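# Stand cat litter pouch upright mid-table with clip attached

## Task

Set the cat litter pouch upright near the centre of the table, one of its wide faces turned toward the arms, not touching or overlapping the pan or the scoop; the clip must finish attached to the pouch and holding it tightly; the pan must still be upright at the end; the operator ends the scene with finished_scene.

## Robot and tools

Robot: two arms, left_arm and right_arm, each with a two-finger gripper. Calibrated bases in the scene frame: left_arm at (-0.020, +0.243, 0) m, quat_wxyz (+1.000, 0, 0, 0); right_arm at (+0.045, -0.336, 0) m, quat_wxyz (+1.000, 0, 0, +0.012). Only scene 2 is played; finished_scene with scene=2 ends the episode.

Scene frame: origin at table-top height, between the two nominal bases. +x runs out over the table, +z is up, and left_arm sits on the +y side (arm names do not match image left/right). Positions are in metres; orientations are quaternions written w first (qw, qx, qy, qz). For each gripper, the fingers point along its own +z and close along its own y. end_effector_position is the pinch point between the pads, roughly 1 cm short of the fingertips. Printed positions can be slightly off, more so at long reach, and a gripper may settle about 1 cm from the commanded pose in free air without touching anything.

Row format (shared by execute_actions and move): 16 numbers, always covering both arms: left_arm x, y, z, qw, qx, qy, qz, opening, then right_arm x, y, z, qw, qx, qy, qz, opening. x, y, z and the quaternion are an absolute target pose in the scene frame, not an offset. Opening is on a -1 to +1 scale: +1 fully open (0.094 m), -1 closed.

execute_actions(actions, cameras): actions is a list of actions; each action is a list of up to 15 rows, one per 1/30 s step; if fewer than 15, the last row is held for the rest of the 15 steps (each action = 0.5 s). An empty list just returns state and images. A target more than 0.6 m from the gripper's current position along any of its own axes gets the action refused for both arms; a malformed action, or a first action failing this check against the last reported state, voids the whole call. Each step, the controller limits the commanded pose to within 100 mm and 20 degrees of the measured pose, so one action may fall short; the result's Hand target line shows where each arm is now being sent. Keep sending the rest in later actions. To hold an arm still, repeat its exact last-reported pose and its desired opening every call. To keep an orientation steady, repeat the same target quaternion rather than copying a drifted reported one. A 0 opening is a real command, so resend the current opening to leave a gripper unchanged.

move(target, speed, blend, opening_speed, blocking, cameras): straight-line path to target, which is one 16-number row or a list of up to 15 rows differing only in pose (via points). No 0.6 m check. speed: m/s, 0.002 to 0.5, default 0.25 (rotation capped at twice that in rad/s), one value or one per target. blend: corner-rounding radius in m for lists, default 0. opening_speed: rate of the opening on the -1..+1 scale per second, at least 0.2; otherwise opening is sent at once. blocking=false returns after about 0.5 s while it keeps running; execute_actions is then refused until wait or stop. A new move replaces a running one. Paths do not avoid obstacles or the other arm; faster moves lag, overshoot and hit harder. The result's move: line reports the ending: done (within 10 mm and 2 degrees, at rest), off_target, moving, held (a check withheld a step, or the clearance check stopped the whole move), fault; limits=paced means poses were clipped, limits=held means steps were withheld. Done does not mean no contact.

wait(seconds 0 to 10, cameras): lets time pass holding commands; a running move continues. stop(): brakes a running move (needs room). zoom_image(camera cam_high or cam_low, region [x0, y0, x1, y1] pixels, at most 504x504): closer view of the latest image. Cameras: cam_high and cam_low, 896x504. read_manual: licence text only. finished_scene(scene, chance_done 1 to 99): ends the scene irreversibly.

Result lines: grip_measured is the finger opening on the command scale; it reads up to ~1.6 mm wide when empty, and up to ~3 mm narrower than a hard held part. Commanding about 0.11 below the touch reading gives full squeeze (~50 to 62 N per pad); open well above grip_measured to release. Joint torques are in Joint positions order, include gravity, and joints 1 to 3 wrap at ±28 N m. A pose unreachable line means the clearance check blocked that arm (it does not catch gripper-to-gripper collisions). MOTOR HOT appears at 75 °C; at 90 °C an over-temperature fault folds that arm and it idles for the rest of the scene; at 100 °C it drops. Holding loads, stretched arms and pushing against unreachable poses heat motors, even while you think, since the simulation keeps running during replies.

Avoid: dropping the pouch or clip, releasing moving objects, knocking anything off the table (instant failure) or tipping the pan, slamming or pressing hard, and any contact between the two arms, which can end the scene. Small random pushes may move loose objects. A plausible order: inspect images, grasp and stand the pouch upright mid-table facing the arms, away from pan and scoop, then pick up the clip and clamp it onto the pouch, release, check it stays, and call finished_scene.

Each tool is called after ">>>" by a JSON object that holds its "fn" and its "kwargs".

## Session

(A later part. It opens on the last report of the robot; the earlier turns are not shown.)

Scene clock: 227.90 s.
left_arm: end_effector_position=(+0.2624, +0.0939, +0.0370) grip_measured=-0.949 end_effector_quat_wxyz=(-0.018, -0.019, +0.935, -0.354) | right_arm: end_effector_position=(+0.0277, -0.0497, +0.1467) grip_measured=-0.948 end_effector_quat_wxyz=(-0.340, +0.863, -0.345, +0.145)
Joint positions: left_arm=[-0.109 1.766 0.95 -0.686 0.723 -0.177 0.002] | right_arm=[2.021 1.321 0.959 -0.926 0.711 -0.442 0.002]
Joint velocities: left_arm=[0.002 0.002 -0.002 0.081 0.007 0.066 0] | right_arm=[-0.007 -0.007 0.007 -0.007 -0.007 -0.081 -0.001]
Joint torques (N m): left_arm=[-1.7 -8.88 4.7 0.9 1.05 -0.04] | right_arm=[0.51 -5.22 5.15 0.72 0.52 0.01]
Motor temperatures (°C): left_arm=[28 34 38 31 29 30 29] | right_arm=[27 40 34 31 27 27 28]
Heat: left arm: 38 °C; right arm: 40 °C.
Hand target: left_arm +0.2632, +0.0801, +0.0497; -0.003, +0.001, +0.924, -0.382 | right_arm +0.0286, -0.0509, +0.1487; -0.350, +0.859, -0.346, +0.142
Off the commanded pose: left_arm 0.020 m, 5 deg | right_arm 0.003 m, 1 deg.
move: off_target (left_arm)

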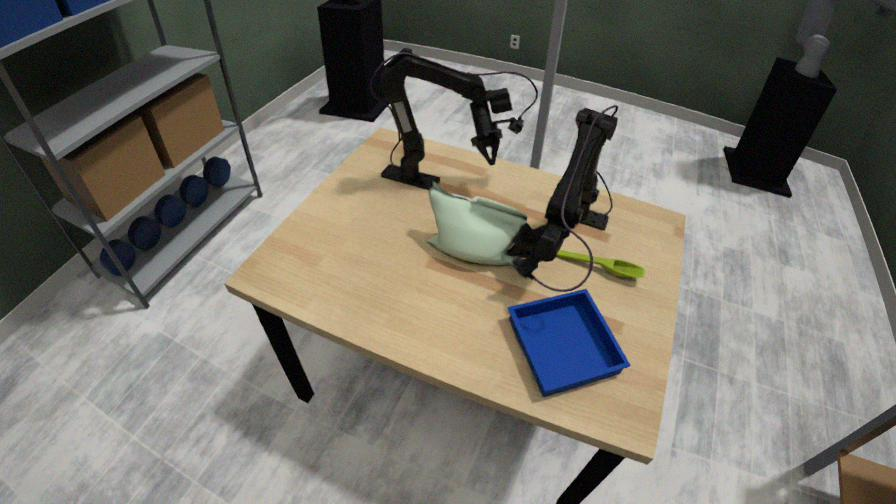

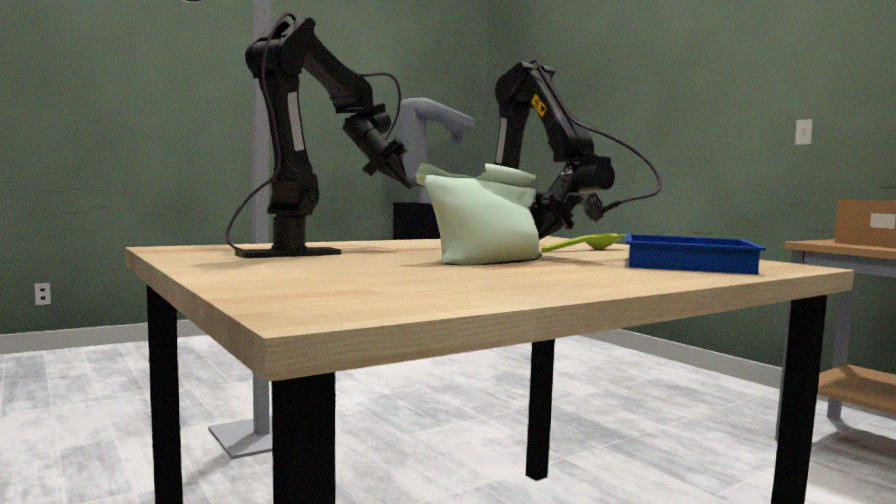

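>>> {"fn": "move", "kwargs": {"target": [[0.264, 0.135, 0.052, 0, 0, 0.9239, -0.3827, -0.95, 0.0286, -0.0509, 0.1487, -0.350, 0.859, -0.346, 0.142, -0.95], [0.262, 0.235, 0.13, 0, 0, 0.9239, -0.3827, -0.95, 0.0286, -0.0509, 0.1487, -0.350, 0.859, -0.346, 0.142, -0.95]], "speed": [0.1, 0.25], "blend": [0.02, 0]}}

>>> {"fn": "zoom_image", "kwargs": {"camera": "cam_high", "region": [410, 140, 550, 280]}}

>>> {"fn": "zoom_image", "kwargs": {"camera": "cam_low", "region": [400, 140, 560, 280]}}

Scene clock: 230.30 s.
left_arm: end_effector_position=(+0.2633, +0.2344, +0.1304) grip_measured=-0.949 end_effector_quat_wxyz=(+0.004, -0.008, +0.922, -0.386) | right_arm: end_effector_position=(+0.0277, -0.0497, +0.1467) grip_measured=-0.948 end_effector_quat_wxyz=(-0.340, +0.863, -0.345, +0.145)
Joint positions: left_arm=[0.397 1.812 1.357 -1.474 0.724 0.517 0.002] | right_arm=[2.021 1.321 0.959 -0.926 0.711 -0.442 0.002]
Joint velocities: left_arm=[0.002 -0.007 0.002 0.007 0.022 0.007 0] | right_arm=[-0.007 -0.002 -0.002 0.007 -0.007 -0.022 -0.001]
Joint torques (N m): left_arm=[-0.08 -6.02 7.13 -0.23 0.41 0.12] | right_arm=[0.51 -5.49 4.97 0.78 0.58 0.06]
Motor temperatures (°C): left_arm=[28 34 38 31 29 30 28] | right_arm=[27 40 34 31 27 27 28]
Heat: left arm: 38 °C; right arm: 40 °C.
Hand target: left_arm +0.2663, +0.2338, +0.1317; +0.005, -0.001, +0.922, -0.388 | right_arm +0.0286, -0.0509, +0.1487; -0.350, +0.859, -0.346, +0.142
Off the commanded pose: left_arm 0.002 m, 1 deg | right_arm 0.003 m, 1 deg.
move: done

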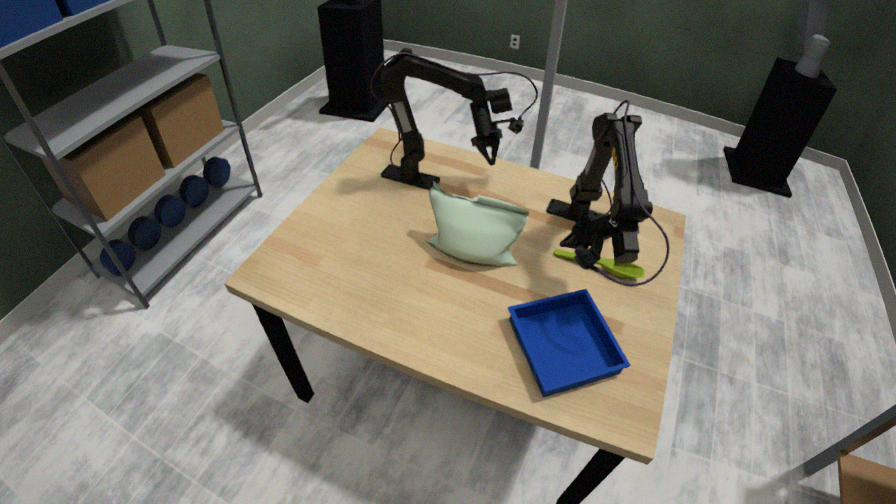

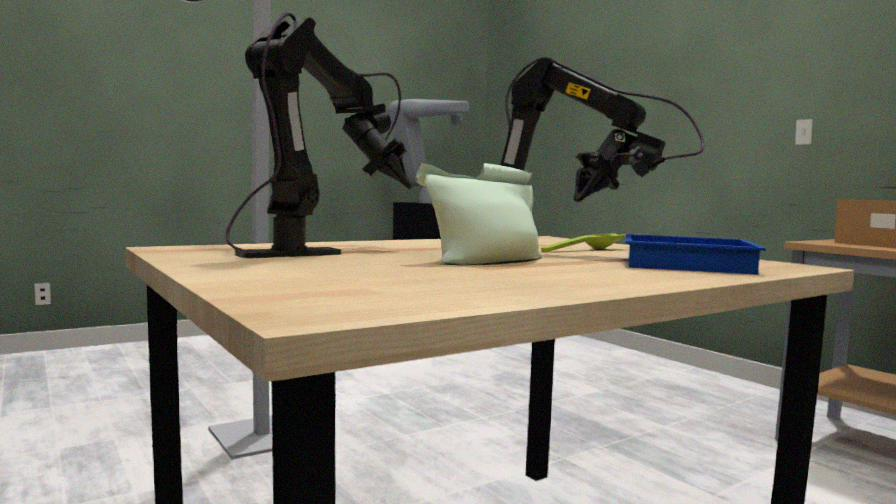

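Scaled by 3.600.

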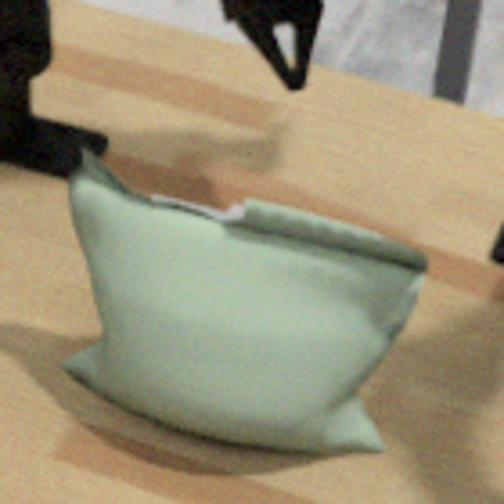

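Scaled by 3.150.

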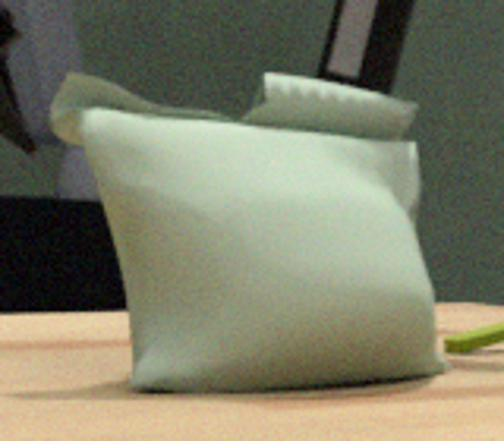

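>>> {"fn": "wait", "kwargs": {"seconds": 1}}

>>> {"fn": "zoom_image", "kwargs": {"camera": "cam_high", "region": [410, 160, 550, 280]}}

>>> {"fn": "zoom_image", "kwargs": {"camera": "cam_low", "region": [400, 140, 560, 280]}}

Scene clock: 232.17 s.
left_arm: end_effector_position=(+0.2632, +0.2343, +0.1304) grip_measured=-0.949 end_effector_quat_wxyz=(+0.004, -0.008, +0.922, -0.386) | right_arm: end_effector_position=(+0.0277, -0.0497, +0.1467) grip_measured=-0.948 end_effector_quat_wxyz=(-0.340, +0.863, -0.345, +0.145)
Joint positions: left_arm=[0.397 1.812 1.357 -1.474 0.724 0.518 0.002] | right_arm=[2.021 1.321 0.959 -0.926 0.711 -0.442 0.002]
Joint velocities: left_arm=[-0.022 -0.007 -0.012 -0.007 -0.037 0.095 -0.001] | right_arm=[-0.012 -0.012 0.007 -0.037 -0.066 -0.022 -0.001]
Joint torques (N m): left_arm=[-0.39 -6.11 7.2 -0.31 0.43 0.15] | right_arm=[0.5 -5.82 4.96 0.74 0.5 0]
Motor temperatures (°C): left_arm=[28 34 38 31 29 30 28] | right_arm=[27 40 34 31 27 27 28]
Heat: left arm: 38 °C; right arm: 40 °C.
Hand target: left_arm +0.2664, +0.2338, +0.1317; +0.006, -0.001, +0.922, -0.388 | right_arm +0.0286, -0.0509, +0.1487; -0.350, +0.859, -0.346, +0.142
Tool commands: left_gripper/opening=-0.95 right_gripper/opening=-0.95
Off the commanded pose: left_arm 0.001 m, 1 deg | right_arm 0.003 m, 1 deg.
wait: 1.00 s; at rest from the start

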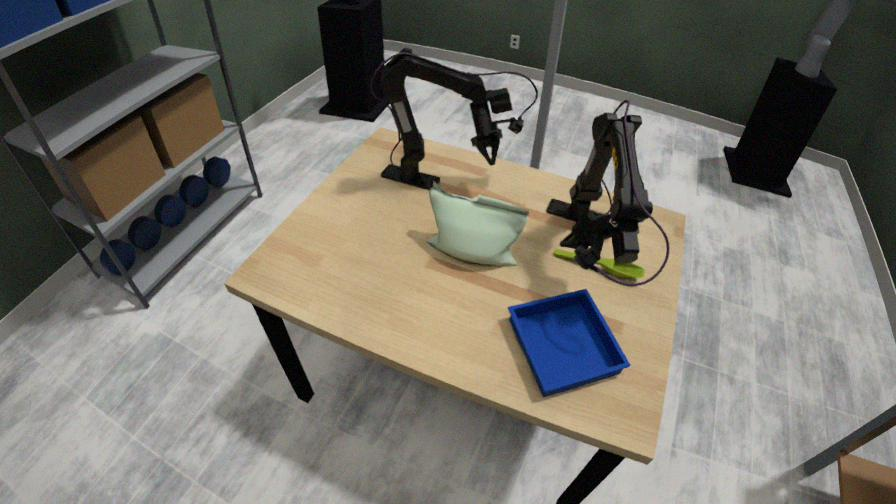

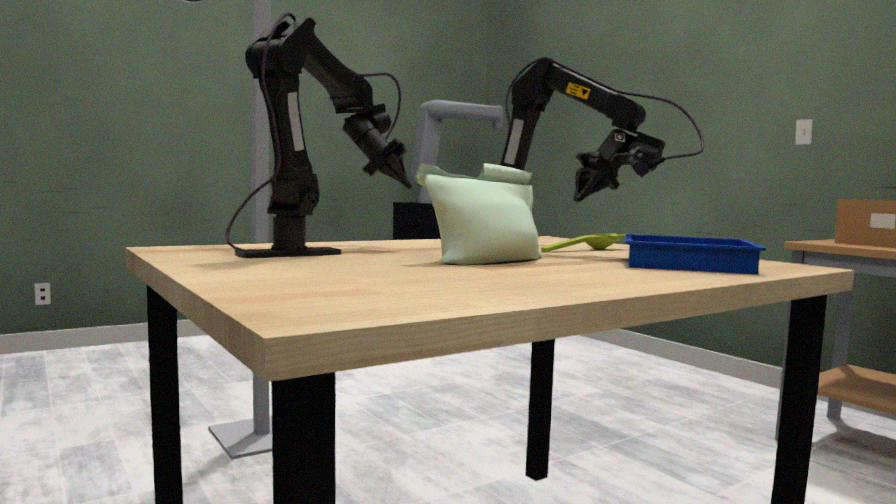

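Scaled by 3.600.

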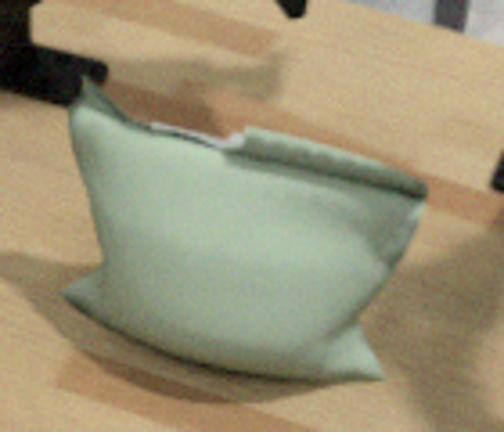

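Scaled by 3.150.

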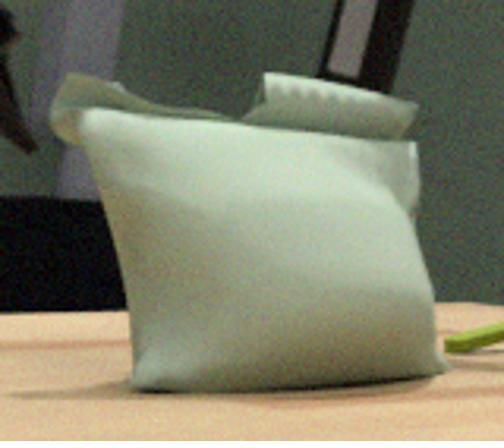

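>>> {"fn": "zoom_image", "kwargs": {"camera": "cam_high", "region": [445, 185, 495, 213]}}

>>> {"fn": "zoom_image", "kwargs": {"camera": "cam_low", "region": [410, 155, 540, 200]}}

Scaled by 10.080.

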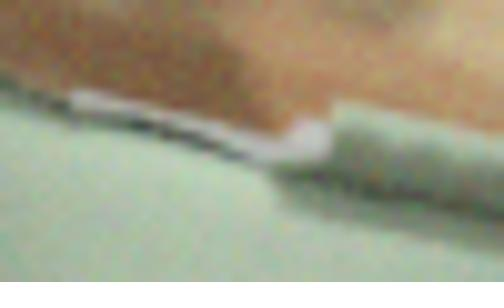

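Scaled by 3.877.

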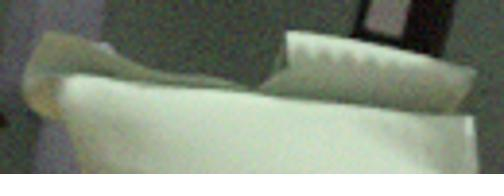

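>>> {"fn": "finished_scene", "kwargs": {"scene": 2}}

The scene is finished: the task was done.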